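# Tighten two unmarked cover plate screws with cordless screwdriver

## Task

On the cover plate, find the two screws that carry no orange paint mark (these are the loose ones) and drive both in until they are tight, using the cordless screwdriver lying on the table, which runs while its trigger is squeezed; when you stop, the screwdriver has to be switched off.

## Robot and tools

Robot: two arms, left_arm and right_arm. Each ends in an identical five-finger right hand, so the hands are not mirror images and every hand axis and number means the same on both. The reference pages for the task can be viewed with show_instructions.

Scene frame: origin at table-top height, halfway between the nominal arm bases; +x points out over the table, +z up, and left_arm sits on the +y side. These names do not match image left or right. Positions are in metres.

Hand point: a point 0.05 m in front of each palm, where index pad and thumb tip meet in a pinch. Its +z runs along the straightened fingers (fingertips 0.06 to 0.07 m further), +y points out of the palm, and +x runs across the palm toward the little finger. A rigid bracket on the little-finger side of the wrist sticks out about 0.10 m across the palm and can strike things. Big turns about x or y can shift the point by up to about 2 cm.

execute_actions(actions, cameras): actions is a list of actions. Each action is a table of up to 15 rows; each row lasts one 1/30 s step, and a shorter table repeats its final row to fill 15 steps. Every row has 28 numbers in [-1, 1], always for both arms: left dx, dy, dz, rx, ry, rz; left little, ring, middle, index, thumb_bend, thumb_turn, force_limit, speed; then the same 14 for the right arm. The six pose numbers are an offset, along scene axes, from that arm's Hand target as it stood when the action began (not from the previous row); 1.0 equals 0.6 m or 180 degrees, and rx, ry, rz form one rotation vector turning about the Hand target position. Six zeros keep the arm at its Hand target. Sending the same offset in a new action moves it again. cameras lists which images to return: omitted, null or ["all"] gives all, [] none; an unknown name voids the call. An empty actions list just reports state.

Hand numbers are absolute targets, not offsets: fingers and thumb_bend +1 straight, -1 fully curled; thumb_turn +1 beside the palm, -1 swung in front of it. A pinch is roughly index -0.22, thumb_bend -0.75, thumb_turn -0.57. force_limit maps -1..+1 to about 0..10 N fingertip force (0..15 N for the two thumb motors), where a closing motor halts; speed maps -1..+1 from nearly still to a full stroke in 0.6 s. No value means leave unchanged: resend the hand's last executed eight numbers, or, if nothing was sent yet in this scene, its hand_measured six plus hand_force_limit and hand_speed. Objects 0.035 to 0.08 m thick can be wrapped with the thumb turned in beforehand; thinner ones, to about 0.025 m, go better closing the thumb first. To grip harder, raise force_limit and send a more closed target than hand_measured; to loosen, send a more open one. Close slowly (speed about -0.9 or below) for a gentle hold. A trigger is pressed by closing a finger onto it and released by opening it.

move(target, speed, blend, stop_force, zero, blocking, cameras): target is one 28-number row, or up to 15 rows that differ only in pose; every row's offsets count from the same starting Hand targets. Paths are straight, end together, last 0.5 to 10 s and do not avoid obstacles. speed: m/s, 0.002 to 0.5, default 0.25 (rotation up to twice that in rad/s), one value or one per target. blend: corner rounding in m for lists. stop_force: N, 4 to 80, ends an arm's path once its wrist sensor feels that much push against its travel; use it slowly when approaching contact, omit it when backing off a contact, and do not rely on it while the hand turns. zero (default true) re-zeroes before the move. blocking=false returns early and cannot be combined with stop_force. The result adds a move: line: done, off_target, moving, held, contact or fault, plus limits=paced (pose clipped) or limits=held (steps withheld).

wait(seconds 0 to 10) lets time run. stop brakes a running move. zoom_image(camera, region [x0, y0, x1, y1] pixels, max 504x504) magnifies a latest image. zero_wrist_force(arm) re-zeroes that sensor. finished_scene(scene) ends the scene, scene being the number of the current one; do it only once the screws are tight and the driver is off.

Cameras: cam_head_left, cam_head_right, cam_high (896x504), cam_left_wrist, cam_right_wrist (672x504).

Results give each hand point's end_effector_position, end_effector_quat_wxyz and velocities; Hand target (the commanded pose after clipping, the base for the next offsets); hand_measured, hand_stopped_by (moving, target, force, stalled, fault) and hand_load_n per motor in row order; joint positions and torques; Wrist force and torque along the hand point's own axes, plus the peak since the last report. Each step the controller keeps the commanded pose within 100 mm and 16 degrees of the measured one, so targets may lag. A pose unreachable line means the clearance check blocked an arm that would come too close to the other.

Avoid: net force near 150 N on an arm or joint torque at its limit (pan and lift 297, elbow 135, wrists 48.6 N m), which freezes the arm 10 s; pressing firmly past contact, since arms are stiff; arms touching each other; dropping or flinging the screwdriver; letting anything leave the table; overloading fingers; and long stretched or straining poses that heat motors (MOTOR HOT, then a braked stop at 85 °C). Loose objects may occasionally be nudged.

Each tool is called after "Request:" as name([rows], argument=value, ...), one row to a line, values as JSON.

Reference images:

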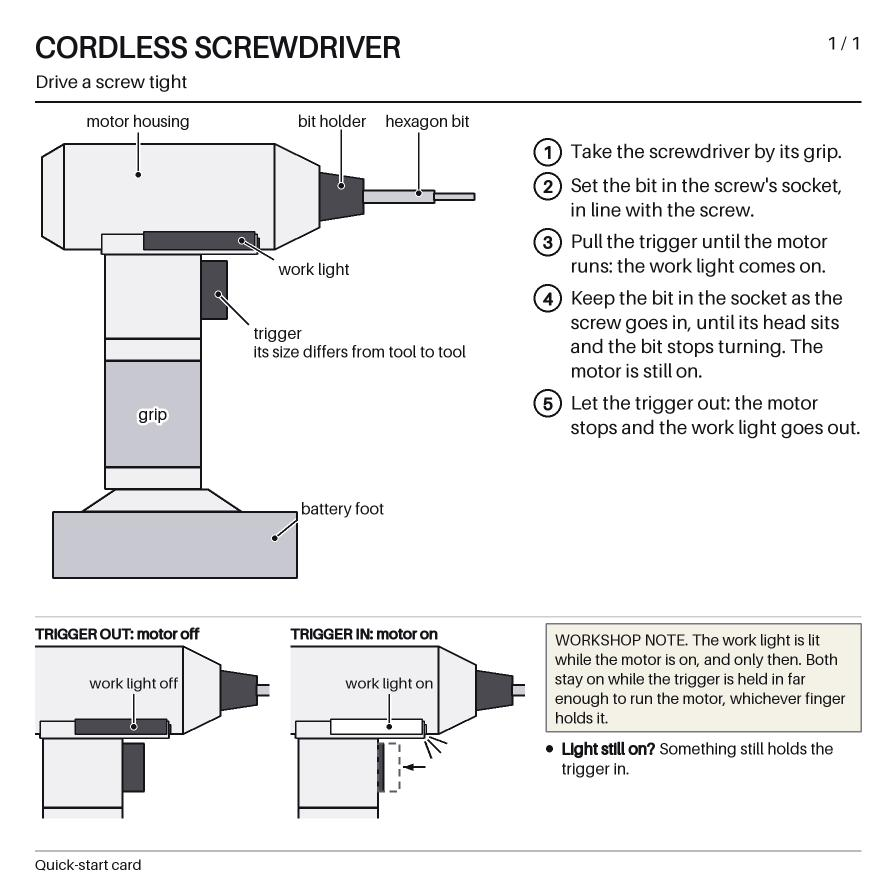

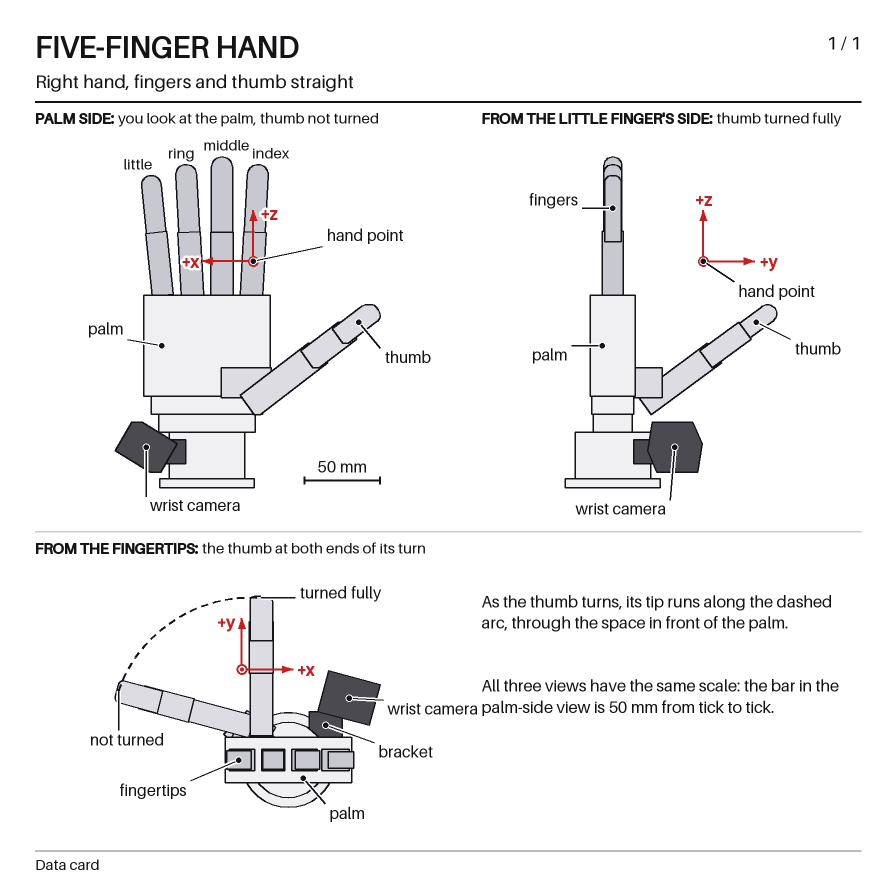

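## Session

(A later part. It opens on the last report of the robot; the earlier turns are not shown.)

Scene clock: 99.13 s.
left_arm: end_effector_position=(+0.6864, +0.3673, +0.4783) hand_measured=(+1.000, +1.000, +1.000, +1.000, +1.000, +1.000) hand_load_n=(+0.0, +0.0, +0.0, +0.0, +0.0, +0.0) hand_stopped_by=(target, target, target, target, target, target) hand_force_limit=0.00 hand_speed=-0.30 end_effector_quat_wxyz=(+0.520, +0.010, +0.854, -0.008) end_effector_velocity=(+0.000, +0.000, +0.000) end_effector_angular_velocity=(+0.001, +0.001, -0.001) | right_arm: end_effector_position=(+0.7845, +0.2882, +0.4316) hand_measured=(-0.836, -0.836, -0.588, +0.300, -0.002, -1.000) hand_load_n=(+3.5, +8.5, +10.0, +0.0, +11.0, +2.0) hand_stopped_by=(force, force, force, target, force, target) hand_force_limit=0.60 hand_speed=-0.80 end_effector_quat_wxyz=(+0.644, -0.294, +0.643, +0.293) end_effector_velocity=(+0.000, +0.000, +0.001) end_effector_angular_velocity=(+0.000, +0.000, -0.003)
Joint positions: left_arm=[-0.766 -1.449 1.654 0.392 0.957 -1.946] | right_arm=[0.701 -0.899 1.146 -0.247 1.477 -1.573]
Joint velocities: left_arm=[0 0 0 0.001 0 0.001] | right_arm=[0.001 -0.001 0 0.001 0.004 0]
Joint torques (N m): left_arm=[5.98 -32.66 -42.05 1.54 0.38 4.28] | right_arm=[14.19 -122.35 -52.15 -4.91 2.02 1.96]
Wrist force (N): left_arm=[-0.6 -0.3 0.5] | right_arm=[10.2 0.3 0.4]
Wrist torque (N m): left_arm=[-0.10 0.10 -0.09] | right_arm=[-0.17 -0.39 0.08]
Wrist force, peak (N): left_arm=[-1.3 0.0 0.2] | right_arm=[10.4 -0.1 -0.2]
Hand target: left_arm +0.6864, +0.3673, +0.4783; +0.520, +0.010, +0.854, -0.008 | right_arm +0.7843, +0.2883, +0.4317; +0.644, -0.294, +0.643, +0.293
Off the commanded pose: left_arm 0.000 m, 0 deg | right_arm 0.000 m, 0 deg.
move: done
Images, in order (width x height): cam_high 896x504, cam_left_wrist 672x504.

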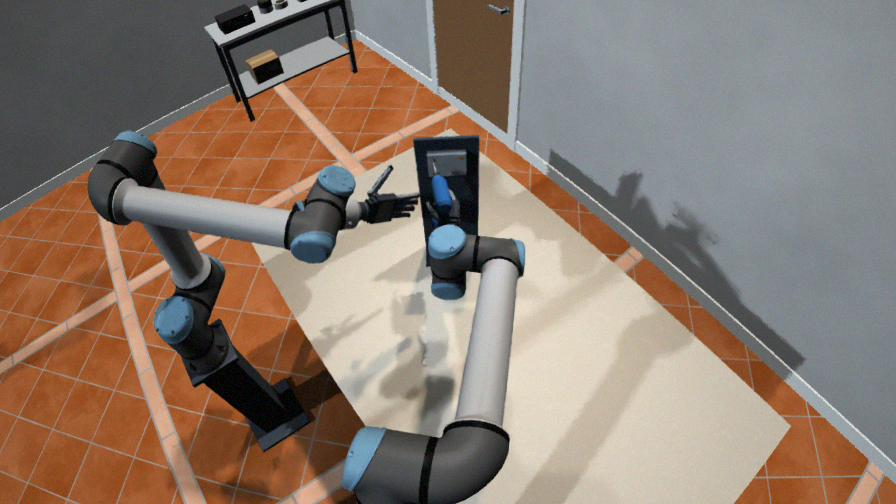

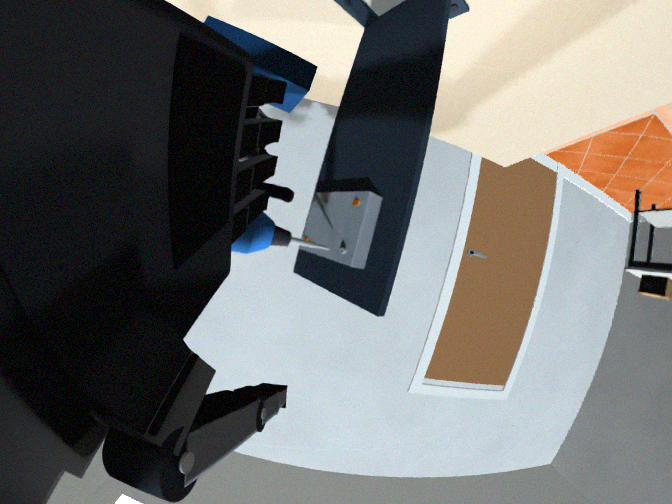

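Request:
move(target=[0,0,0,0,0,0,1,1,1,1,1,1,0,-0.3,0.0075,0.013,0,-0.0048,0.0028,0,-0.99,-0.99,-0.99,0.3,-0.6,-1,0.6,-0.8], speed=0.03, cameras=["cam_left_wrist","cam_high"])

Request:
zoom_image(camera="cam_left_wrist", region=[290, 210, 360, 270])

Request:
zoom_image(camera="cam_high", region=[424, 145, 468, 180])

Scene clock: 100.97 s.
left_arm: end_effector_position=(+0.6864, +0.3673, +0.4783) hand_measured=(+1.000, +1.000, +1.000, +1.000, +1.000, +1.000) hand_load_n=(+0.0, +0.0, +0.0, +0.0, +0.0, +0.0) hand_stopped_by=(target, target, target, target, target, target) hand_force_limit=0.00 hand_speed=-0.30 end_effector_quat_wxyz=(+0.520, +0.010, +0.854, -0.008) end_effector_velocity=(+0.000, +0.000, +0.000) end_effector_angular_velocity=(+0.001, +0.000, +0.000) | right_arm: end_effector_position=(+0.7888, +0.2962, +0.4316) hand_measured=(-0.836, -0.836, -0.588, +0.300, -0.002, -1.000) hand_load_n=(+3.5, +8.5, +10.5, +0.0, +11.0, +2.0) hand_stopped_by=(force, force, force, target, force, target) hand_force_limit=0.60 hand_speed=-0.80 end_effector_quat_wxyz=(+0.639, -0.297, +0.648, +0.289) end_effector_velocity=(+0.000, -0.001, +0.001) end_effector_angular_velocity=(+0.003, -0.002, +0.000)
Joint positions: left_arm=[-0.766 -1.449 1.654 0.392 0.957 -1.946] | right_arm=[0.704 -0.883 1.109 -0.21 1.48 -1.578]
Joint velocities: left_arm=[0.001 0 0 0 0 0.001] | right_arm=[0 -0.002 0.003 -0.004 0 0.001]
Joint torques (N m): left_arm=[6.51 -32.87 -38.05 2.89 -0.51 3.48] | right_arm=[7.21 -128.12 -42.81 -6.99 1.01 0.5]
Wrist force (N): left_arm=[-0.9 -0.3 0.4] | right_arm=[9.9 -0.3 -0.3]
Wrist torque (N m): left_arm=[-0.10 0.14 -0.11] | right_arm=[-0.20 -0.34 0.04]
Wrist force, peak (N): left_arm=[-1.1 -0.4 0.3] | right_arm=[10.6 0.0 0.0]
Hand target: left_arm +0.6864, +0.3673, +0.4783; +0.520, +0.010, +0.854, -0.008 | right_arm +0.7888, +0.2962, +0.4317; +0.639, -0.297, +0.648, +0.289
Off the commanded pose: left_arm 0.000 m, 0 deg | right_arm 0.000 m, 0 deg.
move: done
Images, in order (width x height): cam_high 896x504, cam_left_wrist 672x504.

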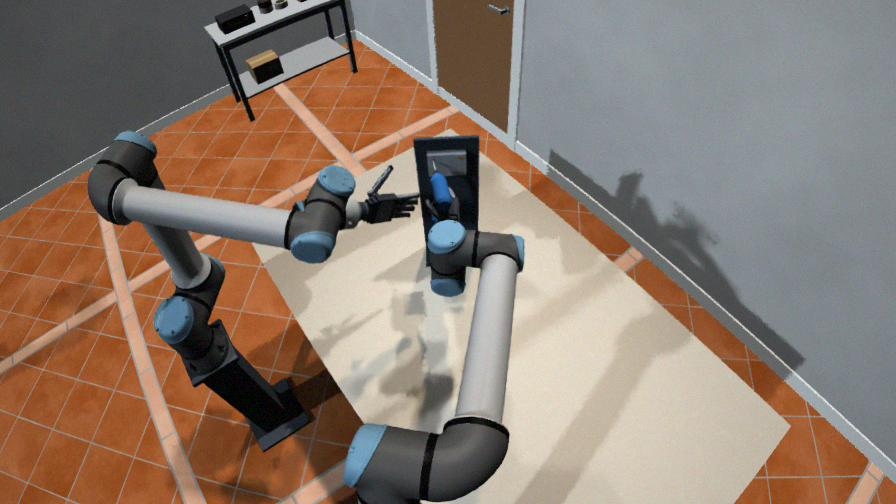

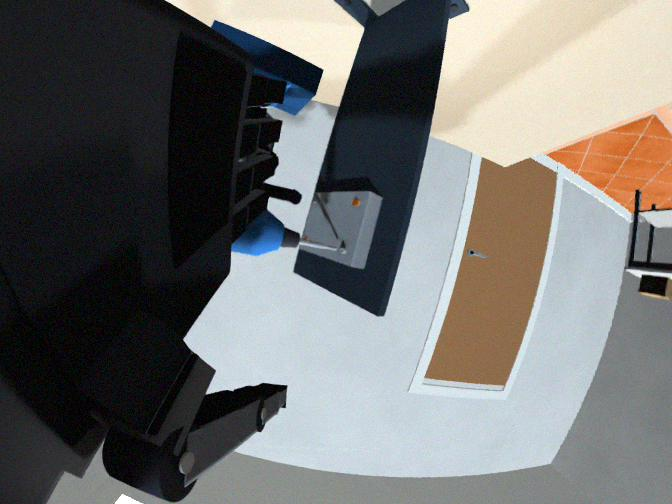

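Scaled by 7.200 from the camera's 672x504 image, which has a finer 960x720 frame.

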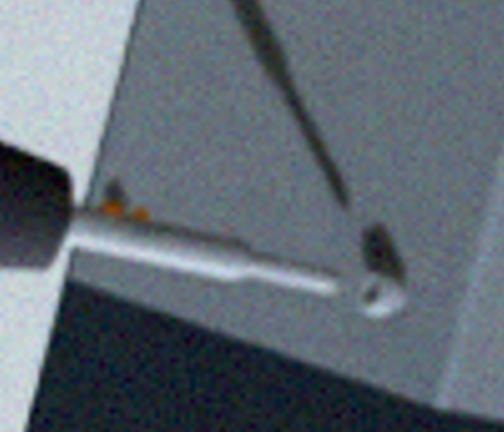

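Scaled by 11.455.

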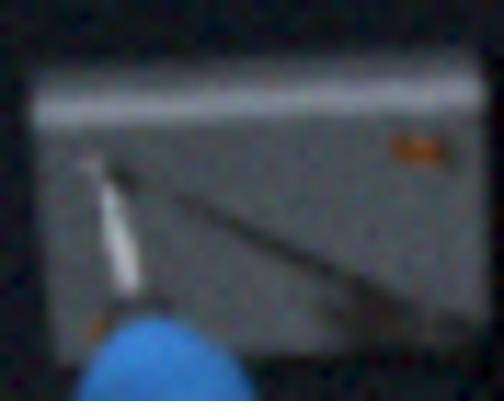

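Request:
wait(seconds=0.1, cameras=["cam_head_right","cam_left_wrist","cam_high"])

Request:
zoom_image(camera="cam_head_right", region=[280, 60, 380, 150])

Request:
zoom_image(camera="cam_high", region=[412, 132, 484, 250])

Scene clock: 101.57 s.
left_arm: end_effector_position=(+0.6864, +0.3673, +0.4783) hand_measured=(+1.000, +1.000, +1.000, +1.000, +1.000, +1.000) hand_load_n=(+0.0, +0.0, +0.0, +0.0, +0.0, +0.0) hand_stopped_by=(target, target, target, target, target, target) hand_force_limit=0.00 hand_speed=-0.30 end_effector_quat_wxyz=(+0.520, +0.010, +0.854, -0.008) end_effector_velocity=(+0.000, +0.000, -0.001) end_effector_angular_velocity=(+0.002, +0.000, +0.001) | right_arm: end_effector_position=(+0.7888, +0.2962, +0.4317) hand_measured=(-0.836, -0.836, -0.588, +0.300, -0.002, -1.000) hand_load_n=(+4.0, +8.5, +10.0, +0.0, +11.0, +2.0) hand_stopped_by=(force, force, force, target, force, target) hand_force_limit=0.60 hand_speed=-0.80 end_effector_quat_wxyz=(+0.639, -0.297, +0.648, +0.289) end_effector_velocity=(+0.000, +0.000, +0.002) end_effector_angular_velocity=(+0.001, -0.001, -0.001)
Joint positions: left_arm=[-0.766 -1.449 1.654 0.392 0.957 -1.946] | right_arm=[0.704 -0.883 1.109 -0.21 1.48 -1.578]
Joint velocities: left_arm=[0 0.001 0 -0.001 -0.001 0.002] | right_arm=[0 -0.001 0 0 0.001 0]
Joint torques (N m): left_arm=[7.16 -29.09 -36.09 2.99 -0.51 3.99] | right_arm=[-6.61 -128.4 -45.16 -6.48 -0.46 1.17]
Wrist force (N): left_arm=[-0.9 0.2 0.2] | right_arm=[9.7 -0.1 0.0]
Wrist torque (N m): left_arm=[-0.01 0.15 -0.09] | right_arm=[-0.19 -0.31 0.03]
Wrist force, peak (N): left_arm=[-1.0 0.0 0.2] | right_arm=[10.5 -0.4 -0.2]
Hand target: left_arm +0.6864, +0.3673, +0.4783; +0.520, +0.010, +0.854, -0.008 | right_arm +0.7888, +0.2962, +0.4317; +0.639, -0.297, +0.648, +0.289
Off the commanded pose: left_arm 0.000 m, 0 deg | right_arm 0.000 m, 0 deg.
wait: 0.10 s; at rest from the start
Images, in order (width x height): cam_head_right 896x504, cam_high 896x504, cam_left_wrist 672x504.

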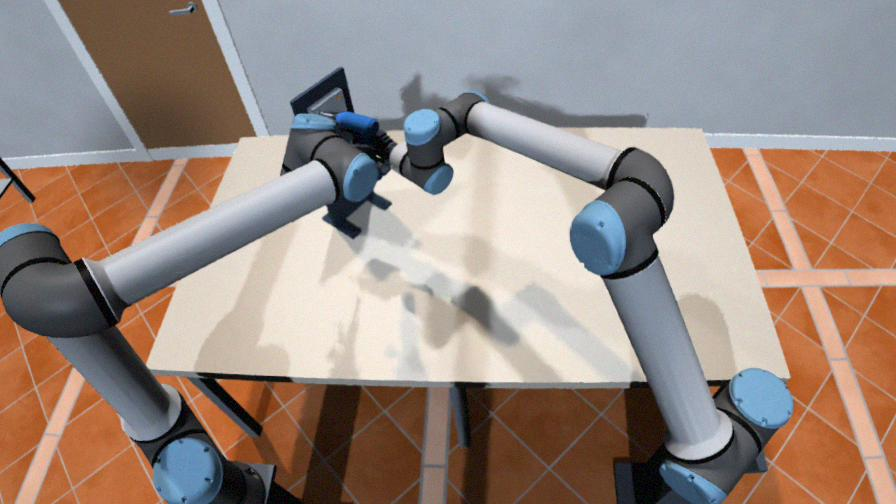

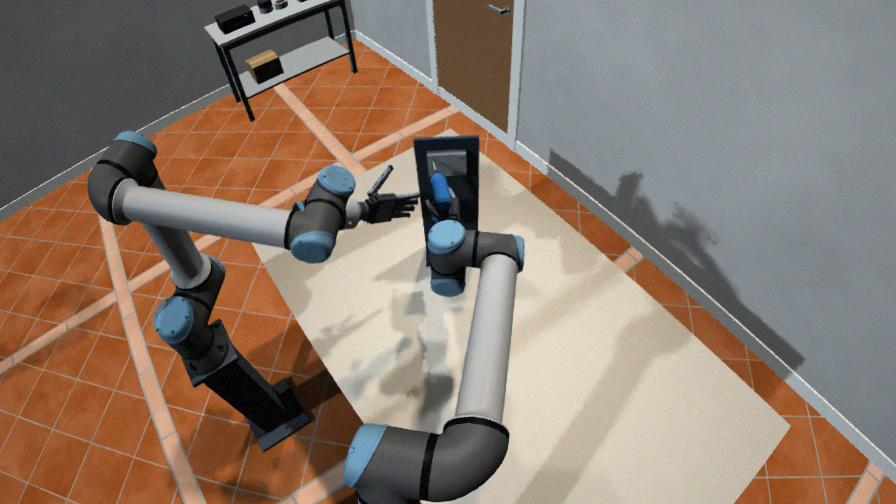

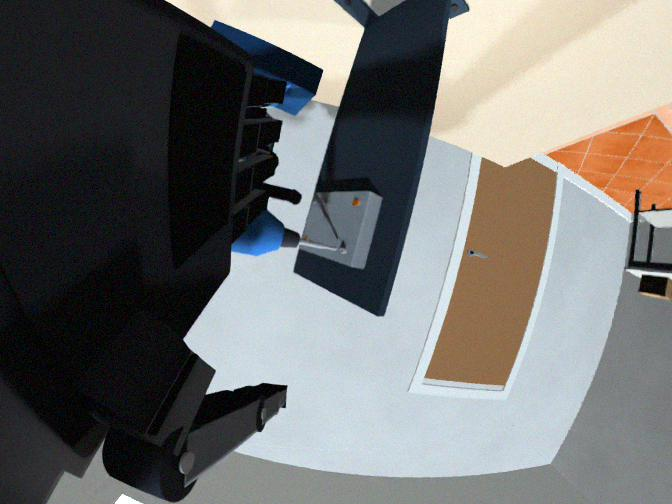

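Scaled by 5.040.

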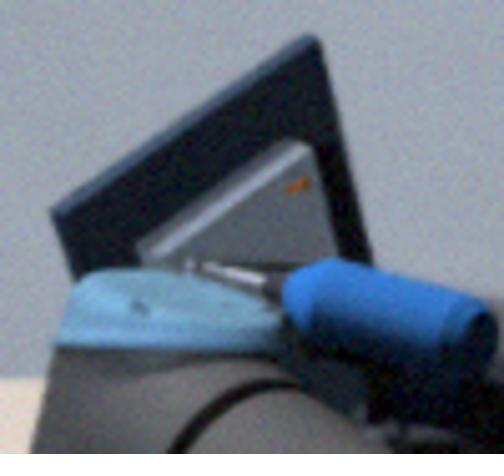

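Scaled by 4.271.

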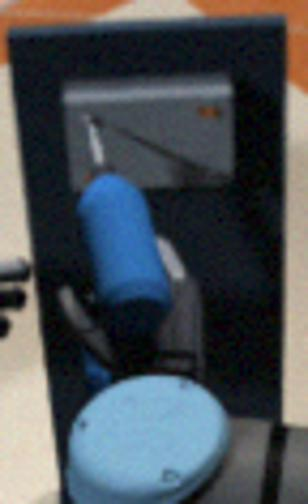

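Request:
move(target=[0.148,0.022,0.197,0,0.278,0,1,1,1,1,1,1,0,-0.3,0,0,0,0,0,0,-0.99,-0.99,-0.99,0.3,-0.6,-1,0.6,-0.8], speed=0.15, cameras=["cam_left_wrist"])

Scene clock: 108.30 s.
left_arm: end_effector_position=(+0.7758, +0.3806, +0.5955) hand_measured=(+1.000, +1.000, +1.000, +1.000, +1.000, +1.000) hand_load_n=(+0.0, +0.0, +0.0, +0.0, +0.0, +0.0) hand_stopped_by=(target, target, target, target, target, target) hand_force_limit=0.00 hand_speed=-0.30 end_effector_quat_wxyz=(+0.110, +0.006, +0.994, -0.011) end_effector_velocity=(+0.000, +0.000, +0.001) end_effector_angular_velocity=(-0.001, -0.002, +0.002) | right_arm: end_effector_position=(+0.7888, +0.2962, +0.4317) hand_measured=(-0.836, -0.836, -0.588, +0.300, -0.002, -1.000) hand_load_n=(+4.0, +8.5, +10.0, +0.0, +11.0, +2.5) hand_stopped_by=(force, force, force, target, force, target) hand_force_limit=0.60 hand_speed=-0.80 end_effector_quat_wxyz=(+0.639, -0.297, +0.648, +0.289) end_effector_velocity=(+0.000, +0.000, +0.001) end_effector_angular_velocity=(+0.001, -0.001, +0.000)
Joint positions: left_arm=[-0.537 -0.857 0.44 1.783 1.485 -2.052] | right_arm=[0.704 -0.883 1.109 -0.21 1.48 -1.578]
Joint velocities: left_arm=[0 0 -0.001 0 0 -0.002] | right_arm=[0 0 0 -0.001 0 0]
Joint torques (N m): left_arm=[-9.34 -78.57 -44.2 5.39 -1.45 -3.4] | right_arm=[-13.5 -127.51 -52.37 -4.38 -0.44 1.27]
Wrist force (N): left_arm=[0.7 -0.5 -0.8] | right_arm=[10.1 0.0 0.3]
Wrist torque (N m): left_arm=[0.03 -0.14 0.10] | right_arm=[-0.20 -0.39 0.06]
Wrist force, peak (N): left_arm=[0.6 -1.3 -0.8] | right_arm=[10.5 -0.2 0.3]
Hand target: left_arm +0.7758, +0.3805, +0.5956; +0.110, +0.006, +0.994, -0.011 | right_arm +0.7888, +0.2962, +0.4317; +0.639, -0.297, +0.648, +0.289
Off the commanded pose: left_arm 0.001 m, 0 deg | right_arm 0.000 m, 0 deg.
move: done
Images, in order (width x height): cam_left_wrist 672x504.

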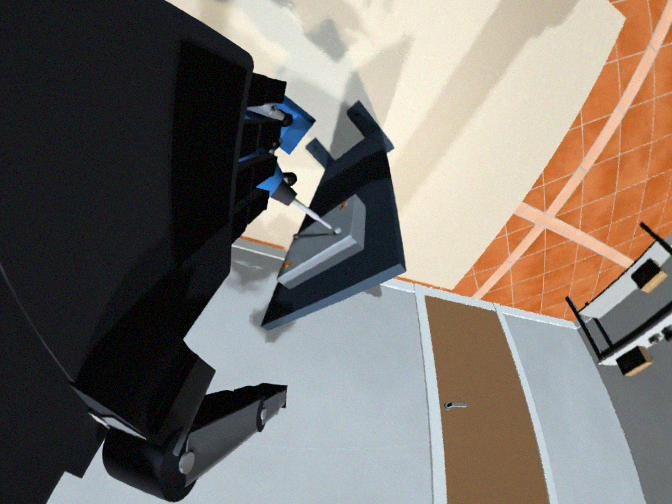

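Request:
zoom_image(camera="cam_left_wrist", region=[250, 160, 420, 340])

Request:
zoom_image(camera="cam_left_wrist", region=[280, 180, 370, 260])

Scaled by 2.800 from the camera's 672x504 image, which has a finer 960x720 frame.

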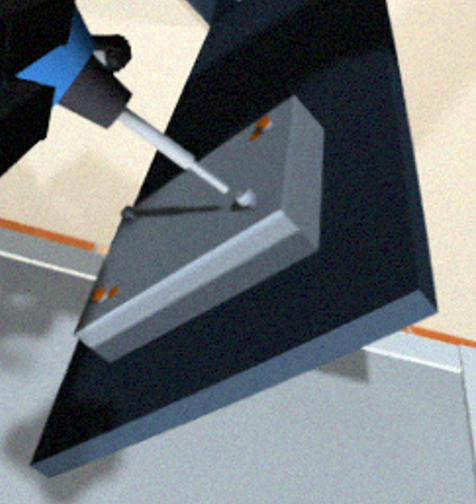

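Scaled by 5.600 from the camera's 672x504 image, which has a finer 960x720 frame.

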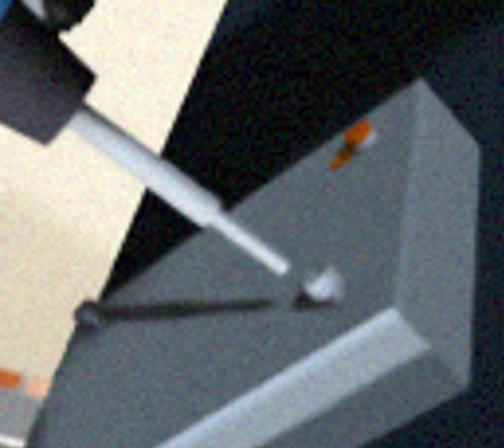

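Request:
move(target=[0,0,0,0,0,0,1,1,1,1,1,1,0,-0.3,-0.0197,0.011,0.0005,0,0,-0.0389,-0.99,-0.99,-0.99,0.3,-0.6,-1,0.6,-0.8], speed=0.03, cameras=["cam_left_wrist"])

Request:
zoom_image(camera="cam_left_wrist", region=[280, 180, 370, 260])

Request:
zoom_image(camera="cam_left_wrist", region=[320, 215, 350, 237])

Scene clock: 111.70 s.
left_arm: end_effector_position=(+0.7758, +0.3805, +0.5956) hand_measured=(+1.000, +1.000, +1.000, +1.000, +1.000, +1.000) hand_load_n=(+0.0, +0.0, +0.0, +0.0, +0.0, +0.0) hand_stopped_by=(target, target, target, target, target, target) hand_force_limit=0.00 hand_speed=-0.30 end_effector_quat_wxyz=(+0.110, +0.006, +0.994, -0.011) end_effector_velocity=(+0.000, +0.001, +0.001) end_effector_angular_velocity=(+0.000, -0.001, -0.001) | right_arm: end_effector_position=(+0.7768, +0.3028, +0.4319) hand_measured=(-0.836, -0.836, -0.588, +0.300, -0.002, -1.000) hand_load_n=(+4.0, +8.5, +10.0, +0.0, +11.0, +2.0) hand_stopped_by=(force, force, force, target, force, target) hand_force_limit=0.60 hand_speed=-0.80 end_effector_quat_wxyz=(+0.655, -0.257, +0.665, +0.249) end_effector_velocity=(+0.000, +0.000, -0.002) end_effector_angular_velocity=(-0.001, +0.002, +0.003)
Joint positions: left_arm=[-0.537 -0.857 0.44 1.783 1.485 -2.052] | right_arm=[0.752 -0.888 1.118 -0.213 1.651 -1.575]
Joint velocities: left_arm=[0.001 -0.001 0 0 0 0.002] | right_arm=[-0.001 0.001 0 0.001 -0.004 0]
Joint torques (N m): left_arm=[-14.33 -89.01 -24.3 -0.08 -0.61 -3.38] | right_arm=[-18.02 -120.99 -55.36 -2.51 -1.25 1.81]
Wrist force (N): left_arm=[0.5 -0.6 -0.4] | right_arm=[10.0 -0.1 0.0]
Wrist torque (N m): left_arm=[0.00 -0.13 0.08] | right_arm=[-0.20 -0.35 0.06]
Wrist force, peak (N): left_arm=[1.2 -0.6 -0.8] | right_arm=[10.7 -0.2 0.1]
Hand target: left_arm +0.7758, +0.3805, +0.5956; +0.110, +0.006, +0.994, -0.011 | right_arm +0.7770, +0.3027, +0.4319; +0.655, -0.257, +0.665, +0.249
Off the commanded pose: left_arm 0.000 m, 0 deg | right_arm 0.000 m, 0 deg.
move: done
Images, in order (width x height): cam_left_wrist 672x504.

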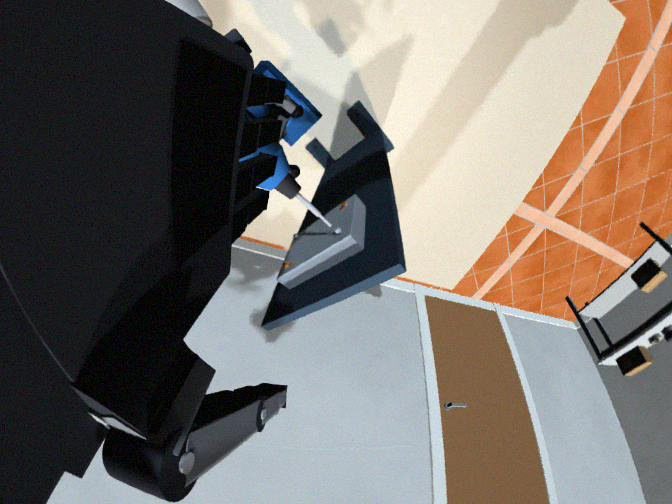

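Scaled by 5.600 from the camera's 672x504 image, which has a finer 960x720 frame.

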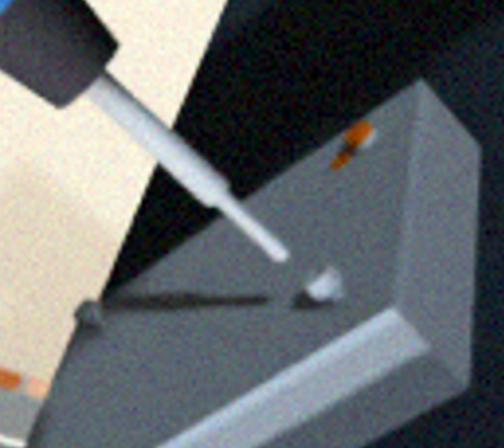

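Scaled by 16.800 from the camera's 672x504 image, which has a finer 960x720 frame.

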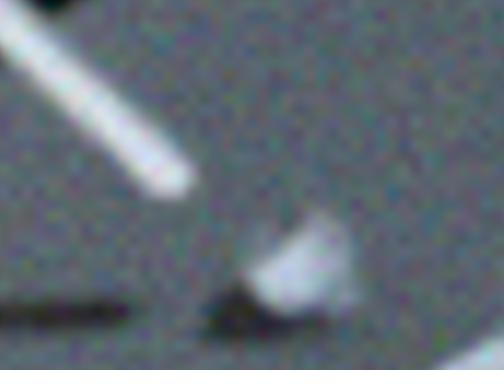

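Request:
move(target=[-0.148,-0.022,-0.197,0,-0.278,0,1,1,1,1,1,1,0,-0.3,-0.0038,0.0021,0,0,0,-0.0083,-0.99,-0.99,-0.99,0.3,-0.6,-1,0.6,-0.8], speed=0.15, cameras=["cam_left_wrist"])

Request:
zoom_image(camera="cam_left_wrist", region=[290, 210, 360, 270])

Request:
zoom_image(camera="cam_left_wrist", region=[322, 238, 352, 260])

Scene clock: 115.83 s.
left_arm: end_effector_position=(+0.6863, +0.3671, +0.4784) hand_measured=(+1.000, +1.000, +1.000, +1.000, +1.000, +1.000) hand_load_n=(+0.0, +0.0, +0.0, +0.0, +0.0, +0.0) hand_stopped_by=(target, target, target, target, target, target) hand_force_limit=0.00 hand_speed=-0.30 end_effector_quat_wxyz=(+0.520, +0.010, +0.854, -0.007) end_effector_velocity=(+0.000, +0.000, +0.000) end_effector_angular_velocity=(-0.002, -0.001, +0.001) | right_arm: end_effector_position=(+0.7747, +0.3040, +0.4319) hand_measured=(-0.836, -0.836, -0.588, +0.300, -0.002, -1.000) hand_load_n=(+4.0, +8.5, +10.0, +0.0, +11.5, +2.0) hand_stopped_by=(force, force, force, target, force, target) hand_force_limit=0.60 hand_speed=-0.80 end_effector_quat_wxyz=(+0.658, -0.249, +0.668, +0.241) end_effector_velocity=(+0.000, +0.000, -0.001) end_effector_angular_velocity=(+0.000, +0.000, +0.001)
Joint positions: left_arm=[-0.767 -1.449 1.653 0.393 0.955 -1.947] | right_arm=[0.762 -0.887 1.117 -0.212 1.687 -1.574]
Joint velocities: left_arm=[0 0 0 -0.001 0 -0.001] | right_arm=[0 0.001 0 0 0 0]
Joint torques (N m): left_arm=[7.83 -28.23 -39.22 -2.59 -1.11 -3.48] | right_arm=[7.21 -107.92 -54.99 -2.58 -0.53 2.12]
Wrist force (N): left_arm=[-1.0 0.0 0.0] | right_arm=[9.8 -0.2 0.2]
Wrist torque (N m): left_arm=[-0.04 0.16 -0.11] | right_arm=[-0.20 -0.33 0.04]
Wrist force, peak (N): left_arm=[0.9 -0.9 -0.7] | right_arm=[10.3 -0.2 0.1]
Hand target: left_arm +0.6864, +0.3671, +0.4783; +0.520, +0.010, +0.854, -0.007 | right_arm +0.7747, +0.3040, +0.4319; +0.658, -0.249, +0.668, +0.241
Off the commanded pose: left_arm 0.001 m, 0 deg | right_arm 0.000 m, 0 deg.
move: done
Images, in order (width x height): cam_left_wrist 672x504.

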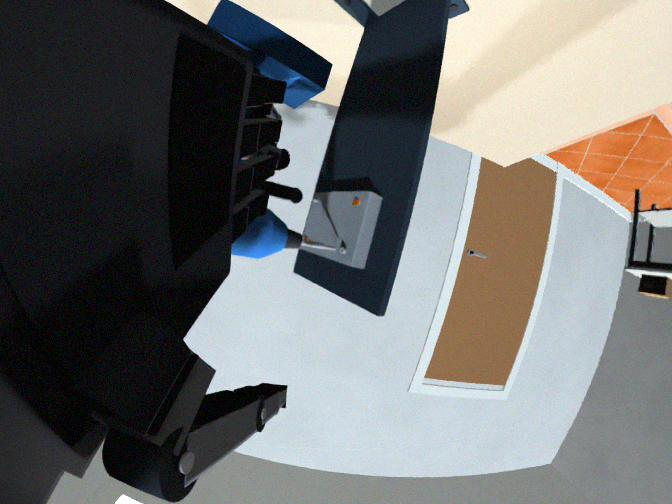

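Scaled by 7.200 from the camera's 672x504 image, which has a finer 960x720 frame.

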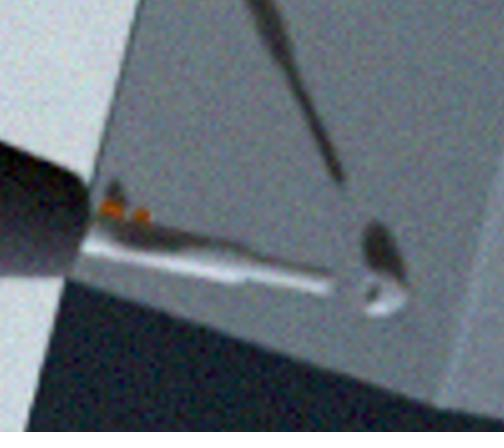

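Scaled by 16.800 from the camera's 672x504 image, which has a finer 960x720 frame.

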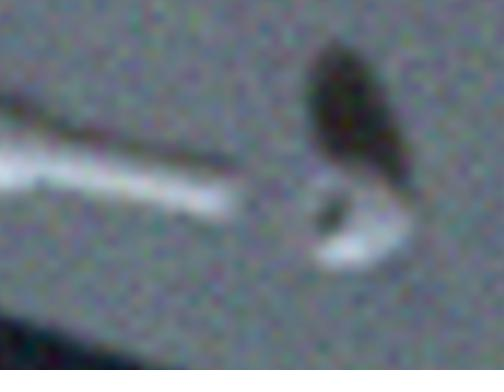

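Request:
move(target=[0,0,0,0,0,0,1,1,1,1,1,1,0,-0.3,0.0015,0.0070,0,0,0,0,-0.99,-0.99,-0.99,0.3,-0.6,-1,0.6,-0.8], speed=0.01, stop_force=4, cameras=["cam_left_wrist","cam_high"])

Request:
zoom_image(camera="cam_left_wrist", region=[322, 238, 352, 260])

Request:
zoom_image(camera="cam_high", region=[424, 145, 468, 180])

Scene clock: 120.73 s.
left_arm: end_effector_position=(+0.6864, +0.3671, +0.4783) hand_measured=(+1.000, +1.000, +1.000, +1.000, +1.000, +1.000) hand_load_n=(+0.0, +0.0, +0.0, +0.0, +0.0, +0.0) hand_stopped_by=(target, target, target, target, target, target) hand_force_limit=0.00 hand_speed=-0.30 end_effector_quat_wxyz=(+0.520, +0.010, +0.854, -0.007) end_effector_velocity=(+0.000, +0.000, +0.000) end_effector_angular_velocity=(-0.002, -0.001, +0.001) | right_arm: end_effector_position=(+0.7756, +0.3082, +0.4319) hand_measured=(-0.836, -0.836, -0.588, +0.300, -0.002, -1.000) hand_load_n=(+3.5, +8.5, +10.0, +0.0, +11.0, +2.0) hand_stopped_by=(force, force, force, target, force, target) hand_force_limit=0.60 hand_speed=-0.80 end_effector_quat_wxyz=(+0.658, -0.249, +0.668, +0.241) end_effector_velocity=(+0.000, +0.000, +0.000) end_effector_angular_velocity=(+0.001, -0.001, +0.000)
Joint positions: left_arm=[-0.766 -1.449 1.653 0.393 0.955 -1.947] | right_arm=[0.765 -0.88 1.104 -0.207 1.689 -1.574]
Joint velocities: left_arm=[0 0 0 -0.001 -0.001 -0.001] | right_arm=[0 0 0 -0.001 0 0]
Joint torques (N m): left_arm=[7.61 -28.36 -41.13 2.88 -0.94 -3.62] | right_arm=[-2.51 -128.76 -45.51 -6.6 -0.24 2]
Wrist force (N): left_arm=[-0.8 0.1 0.5] | right_arm=[9.9 -0.2 0.1]
Wrist torque (N m): left_arm=[-0.05 0.12 -0.09] | right_arm=[-0.22 -0.34 0.05]
Wrist force, peak (N): left_arm=[-1.1 -0.2 0.4] | right_arm=[10.4 -0.4 -0.1]
Hand target: left_arm +0.6864, +0.3671, +0.4783; +0.520, +0.010, +0.854, -0.007 | right_arm +0.7756, +0.3082, +0.4320; +0.658, -0.249, +0.668, +0.241
Off the commanded pose: left_arm 0.000 m, 0 deg | right_arm 0.000 m, 0 deg.
move: done
Images, in order (width x height): cam_high 896x504, cam_left_wrist 672x504.

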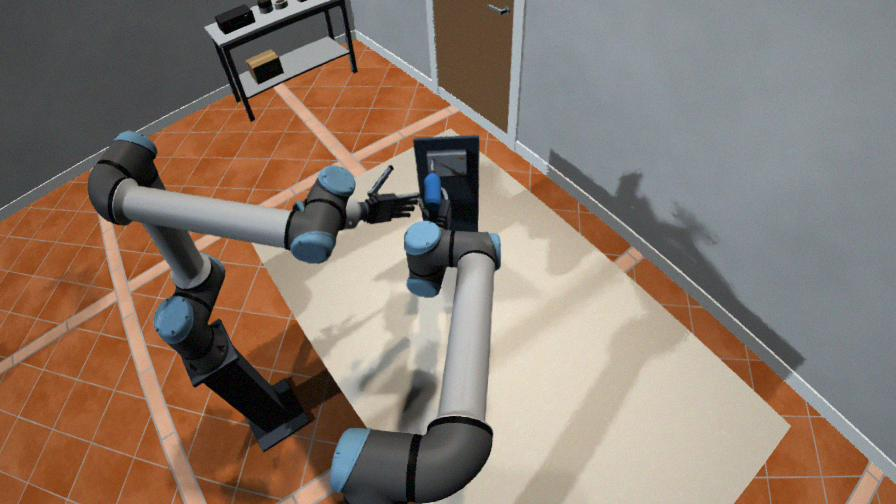

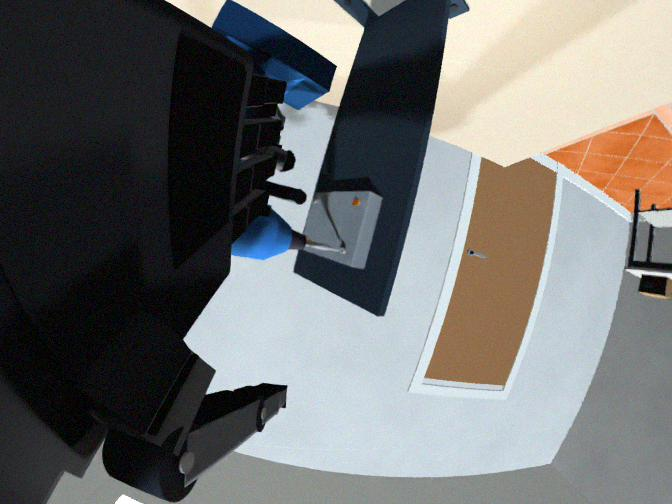

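Scaled by 16.800 from the camera's 672x504 image, which has a finer 960x720 frame.

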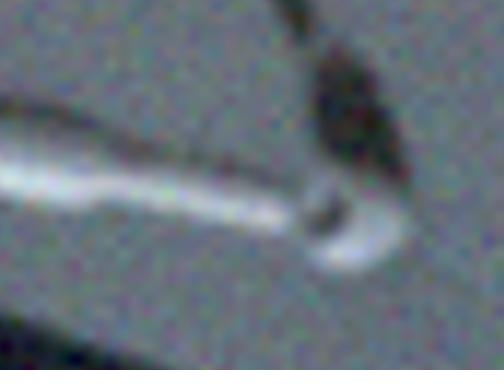

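Scaled by 11.455.

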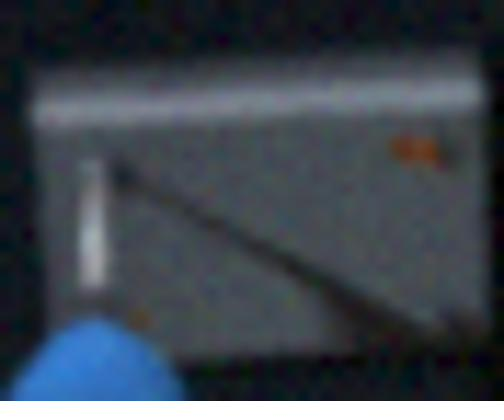

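Request:
move(target=[0,0,0,0,0,0,1,1,1,1,1,1,0,-0.3,0.0058,0.0081,0,0,0,0,-0.99,-0.99,-0.99,0.3,-0.6,-1,0.6,-0.8], speed=0.004, stop_force=4, cameras=["cam_left_wrist"])

Request:
zoom_image(camera="cam_left_wrist", region=[322, 238, 352, 260])

Scene clock: 122.87 s.
left_arm: end_effector_position=(+0.6864, +0.3671, +0.4783) hand_measured=(+1.000, +1.000, +1.000, +1.000, +1.000, +1.000) hand_load_n=(+0.0, +0.0, +0.0, +0.0, +0.0, +0.0) hand_stopped_by=(target, target, target, target, target, target) hand_force_limit=0.00 hand_speed=-0.30 end_effector_quat_wxyz=(+0.520, +0.010, +0.854, -0.007) end_effector_velocity=(+0.000, +0.000, +0.000) end_effector_angular_velocity=(-0.001, -0.001, +0.000) | right_arm: end_effector_position=(+0.7779, +0.3114, +0.4319) hand_measured=(-0.836, -0.836, -0.588, +0.300, -0.002, -1.000) hand_load_n=(+3.5, +8.5, +10.0, +0.0, +11.0, +2.0) hand_stopped_by=(force, force, force, target, force, target) hand_force_limit=0.60 hand_speed=-0.80 end_effector_quat_wxyz=(+0.658, -0.249, +0.668, +0.241) end_effector_velocity=(+0.000, +0.000, -0.001) end_effector_angular_velocity=(+0.000, +0.000, +0.000)
Joint positions: left_arm=[-0.766 -1.449 1.653 0.393 0.955 -1.947] | right_arm=[0.765 -0.873 1.092 -0.202 1.69 -1.574]
Joint velocities: left_arm=[0 -0.001 0 0 0 0] | right_arm=[0 0 0 0 0 0]
Joint torques (N m): left_arm=[5.88 -30.08 -48.77 3.54 -0.57 -3.79] | right_arm=[4.16 -130 -47.47 -7.36 0.06 2.18]
Wrist force (N): left_arm=[-0.7 -0.3 0.1] | right_arm=[12.0 -0.3 -2.3]
Wrist torque (N m): left_arm=[-0.08 0.12 -0.09] | right_arm=[-0.15 -0.31 0.07]
Wrist force, peak (N): left_arm=[-1.2 0.2 0.4] | right_arm=[14.0 -2.0 -8.0]
Hand target: left_arm +0.6864, +0.3671, +0.4783; +0.520, +0.010, +0.854, -0.007 | right_arm +0.7779, +0.3114, +0.4319; +0.658, -0.249, +0.668, +0.241
Off the commanded pose: left_arm 0.000 m, 0 deg | right_arm 0.002 m, 0 deg.
move: contact (right_arm)
Images, in order (width x height): cam_left_wrist 672x504.

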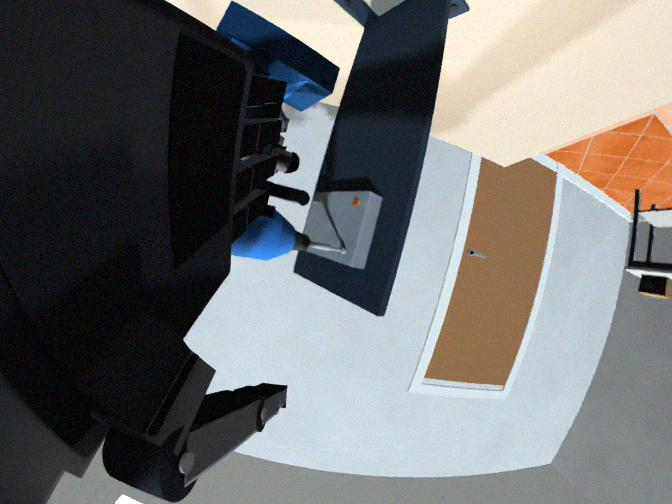

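Scaled by 16.800 from the camera's 672x504 image, which has a finer 960x720 frame.

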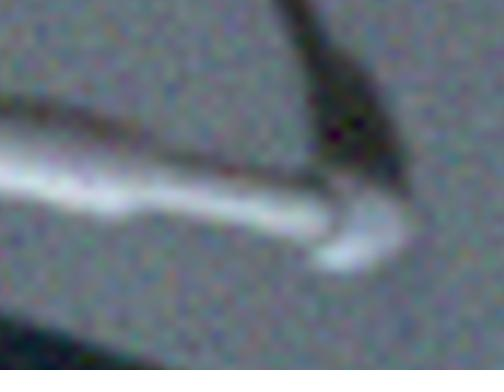

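Request:
move(target=[0,0,0,0,0,0,1,1,1,1,1,1,0,-0.3,0,0,0,0,0,0,-0.99,-0.99,-0.99,-1,-0.6,-1,1.0,-0.1], cameras=[])

Request:
move(target=[0,0,0,0,0,0,1,1,1,1,1,1,0,-0.3,0.0039,0.0054,0,0,0,0,-0.99,-0.99,-0.99,-1,-0.6,-1,1.0,-0.1], speed=0.003, stop_force=6, cameras=["cam_left_wrist"])

Request:
zoom_image(camera="cam_left_wrist", region=[300, 222, 360, 267])

Scene clock: 124.07 s.
left_arm: end_effector_position=(+0.6864, +0.3671, +0.4783) hand_measured=(+1.000, +1.000, +1.000, +1.000, +1.000, +1.000) hand_load_n=(+0.0, +0.0, +0.0, +0.0, -0.5, +0.0) hand_stopped_by=(target, target, target, target, target, target) hand_force_limit=0.00 hand_speed=-0.30 end_effector_quat_wxyz=(+0.520, +0.010, +0.854, -0.007) end_effector_velocity=(+0.000, +0.000, +0.000) end_effector_angular_velocity=(+0.001, +0.000, +0.000) | right_arm: end_effector_position=(+0.7779, +0.3114, +0.4319) hand_measured=(-0.836, -0.836, -0.588, -0.740, -0.002, -1.000) hand_load_n=(+3.0, +7.5, +10.0, +11.5, +11.5, +1.5) hand_stopped_by=(force, force, force, force, force, target) hand_force_limit=1.00 hand_speed=-0.10 end_effector_quat_wxyz=(+0.658, -0.249, +0.668, +0.241) end_effector_velocity=(+0.000, +0.000, -0.002) end_effector_angular_velocity=(-0.002, +0.001, +0.000)
Joint positions: left_arm=[-0.766 -1.449 1.653 0.393 0.955 -1.947] | right_arm=[0.765 -0.873 1.092 -0.202 1.69 -1.574]
Joint velocities: left_arm=[0.001 0 0 0 0 0.001] | right_arm=[0 0.001 0 0.001 0 0]
Joint torques (N m): left_arm=[6.88 -27.88 -48.88 3.25 -0.65 -3.38] | right_arm=[-5.91 -128.12 -49.86 -6.34 -0.18 2.01]
Wrist force (N): left_arm=[-0.6 -0.3 0.0] | right_arm=[10.9 1.3 -2.4]
Wrist torque (N m): left_arm=[-0.07 0.10 -0.09] | right_arm=[-0.23 -0.35 0.00]
Wrist force, peak (N): left_arm=[-1.0 -0.5 0.4] | right_arm=[12.1 -0.5 -2.3]
Hand target: left_arm +0.6864, +0.3671, +0.4783; +0.520, +0.010, +0.854, -0.007 | right_arm +0.7779, +0.3114, +0.4319; +0.658, -0.249, +0.668, +0.241
Off the commanded pose: left_arm 0.000 m, 0 deg | right_arm 0.000 m, 0 deg.
move: done
No camera images: "cameras" was empty.

Scene clock: 126.53 s.
left_arm: end_effector_position=(+0.6864, +0.3671, +0.4783) hand_measured=(+1.000, +1.000, +1.000, +1.000, +1.000, +1.000) hand_load_n=(+0.0, +0.0, +0.0, +0.0, +0.0, +0.0) hand_stopped_by=(target, target, target, target, target, target) hand_force_limit=0.00 hand_speed=-0.30 end_effector_quat_wxyz=(+0.520, +0.010, +0.854, -0.007) end_effector_velocity=(+0.000, -0.001, +0.000) end_effector_angular_velocity=(-0.001, +0.000, -0.002) | right_arm: end_effector_position=(+0.7801, +0.3145, +0.4318) hand_measured=(-0.836, -0.836, -0.588, -0.740, +0.000, -1.000) hand_load_n=(+2.5, +7.0, +9.5, +12.0, +11.5, +0.5) hand_stopped_by=(force, force, force, force, force, target) hand_force_limit=1.00 hand_speed=-0.10 end_effector_quat_wxyz=(+0.658, -0.249, +0.668, +0.241) end_effector_velocity=(-0.001, +0.000, +0.003) end_effector_angular_velocity=(+0.002, -0.002, +0.001)
Joint positions: left_arm=[-0.766 -1.449 1.653 0.393 0.955 -1.947] | right_arm=[0.766 -0.866 1.08 -0.197 1.69 -1.574]
Joint velocities: left_arm=[-0.001 0 0 0 0.001 0] | right_arm=[0 -0.002 0 0 0 0]
Joint torques (N m): left_arm=[5.03 -30.33 -48.08 2.89 -0.02 -2.6] | right_arm=[1.74 -135.42 -54.71 -9.63 1.74 2.13]
Wrist force (N): left_arm=[-0.6 -0.1 0.2] | right_arm=[17.3 -1.3 -12.8]
Wrist torque (N m): left_arm=[-0.06 0.09 -0.07] | right_arm=[-0.26 -0.65 -0.81]
Wrist force, peak (N): left_arm=[-1.2 0.1 0.6] | right_arm=[17.6 -1.2 -13.2]
Hand target: left_arm +0.6864, +0.3671, +0.4783; +0.520, +0.010, +0.854, -0.007 | right_arm +0.7802, +0.3145, +0.4319; +0.658, -0.249, +0.668, +0.241
Off the commanded pose: left_arm 0.000 m, 0 deg | right_arm 0.000 m, 0 deg.
move: contact (right_arm)
Images, in order (width x height): cam_left_wrist 672x504.

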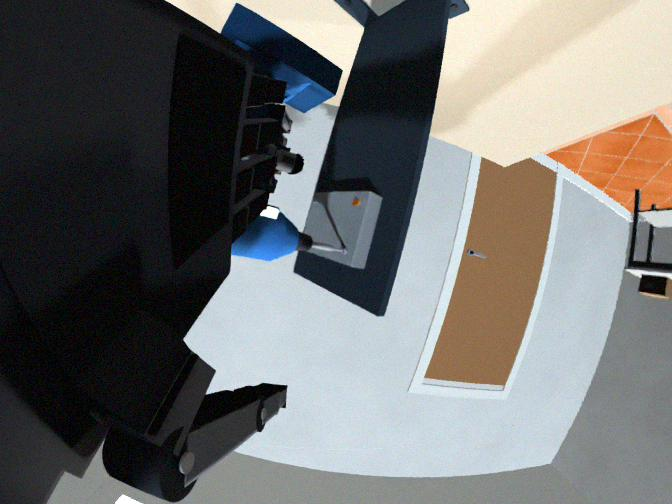

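Scaled by 8.400 from the camera's 672x504 image, which has a finer 960x720 frame.

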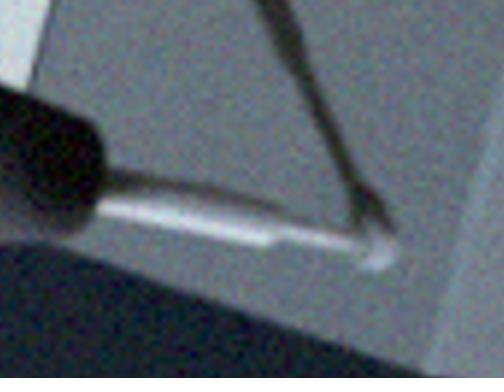

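Request:
move(target=[0,0,0,0,0,0,1,1,1,1,1,1,0,-0.3,0.0039,0.0054,0,0,0,0,-0.99,-0.99,-0.99,-1,-0.6,-1,1.0,-0.1], speed=0.003, stop_force=6, cameras=["cam_left_wrist"])

Request:
zoom_image(camera="cam_left_wrist", region=[322, 238, 352, 260])

Scene clock: 127.57 s.
left_arm: end_effector_position=(+0.6864, +0.3671, +0.4783) hand_measured=(+1.000, +1.000, +1.000, +1.000, +1.000, +1.000) hand_load_n=(+0.0, +0.0, +0.0, +0.0, +0.0, -0.5) hand_stopped_by=(target, target, target, target, target, target) hand_force_limit=0.00 hand_speed=-0.30 end_effector_quat_wxyz=(+0.520, +0.010, +0.854, -0.007) end_effector_velocity=(+0.000, -0.001, +0.000) end_effector_angular_velocity=(-0.001, +0.000, +0.000) | right_arm: end_effector_position=(+0.7802, +0.3146, +0.4319) hand_measured=(-0.836, -0.836, -0.588, -0.740, +0.000, -1.000) hand_load_n=(+2.5, +6.5, +9.0, +11.5, +12.0, +0.0) hand_stopped_by=(force, force, force, force, force, target) hand_force_limit=1.00 hand_speed=-0.10 end_effector_quat_wxyz=(+0.658, -0.249, +0.668, +0.241) end_effector_velocity=(+0.000, +0.000, +0.001) end_effector_angular_velocity=(+0.001, -0.001, +0.000)
Joint positions: left_arm=[-0.766 -1.449 1.653 0.393 0.955 -1.947] | right_arm=[0.766 -0.866 1.08 -0.197 1.69 -1.574]
Joint velocities: left_arm=[-0.001 0 0 0 0 -0.001] | right_arm=[0 -0.001 0 0 0 0]
Joint torques (N m): left_arm=[3.65 -27.22 -47.35 2.95 0.1 -3.37] | right_arm=[2.79 -136.59 -55.97 -11.02 1.95 2.05]
Wrist force (N): left_arm=[-0.4 -0.1 0.3] | right_arm=[19.6 -1.8 -18.4]
Wrist torque (N m): left_arm=[-0.07 0.07 -0.07] | right_arm=[-0.20 -0.67 -0.80]
Wrist force, peak (N): left_arm=[-1.2 0.2 0.0] | right_arm=[21.7 -2.8 -22.8]
Hand target: left_arm +0.6864, +0.3671, +0.4783; +0.520, +0.010, +0.854, -0.007 | right_arm +0.7802, +0.3146, +0.4319; +0.658, -0.249, +0.668, +0.241
Off the commanded pose: left_arm 0.000 m, 0 deg | right_arm 0.004 m, 0 deg.
move: contact (right_arm)
Images, in order (width x height): cam_left_wrist 672x504.

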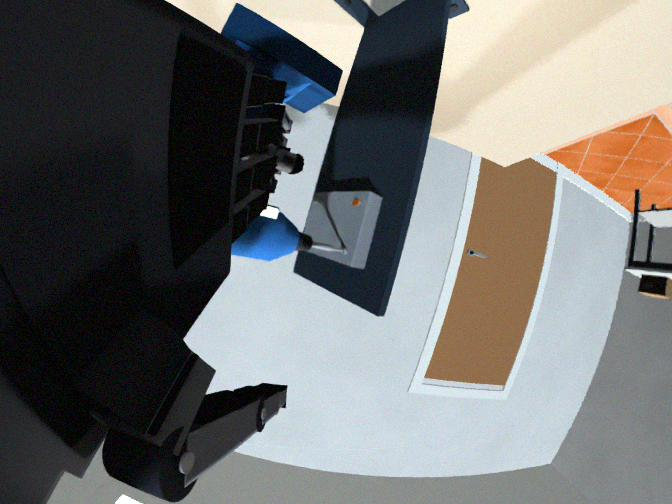

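Scaled by 16.800 from the camera's 672x504 image, which has a finer 960x720 frame.

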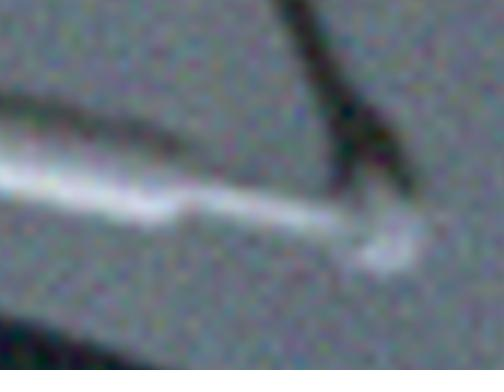

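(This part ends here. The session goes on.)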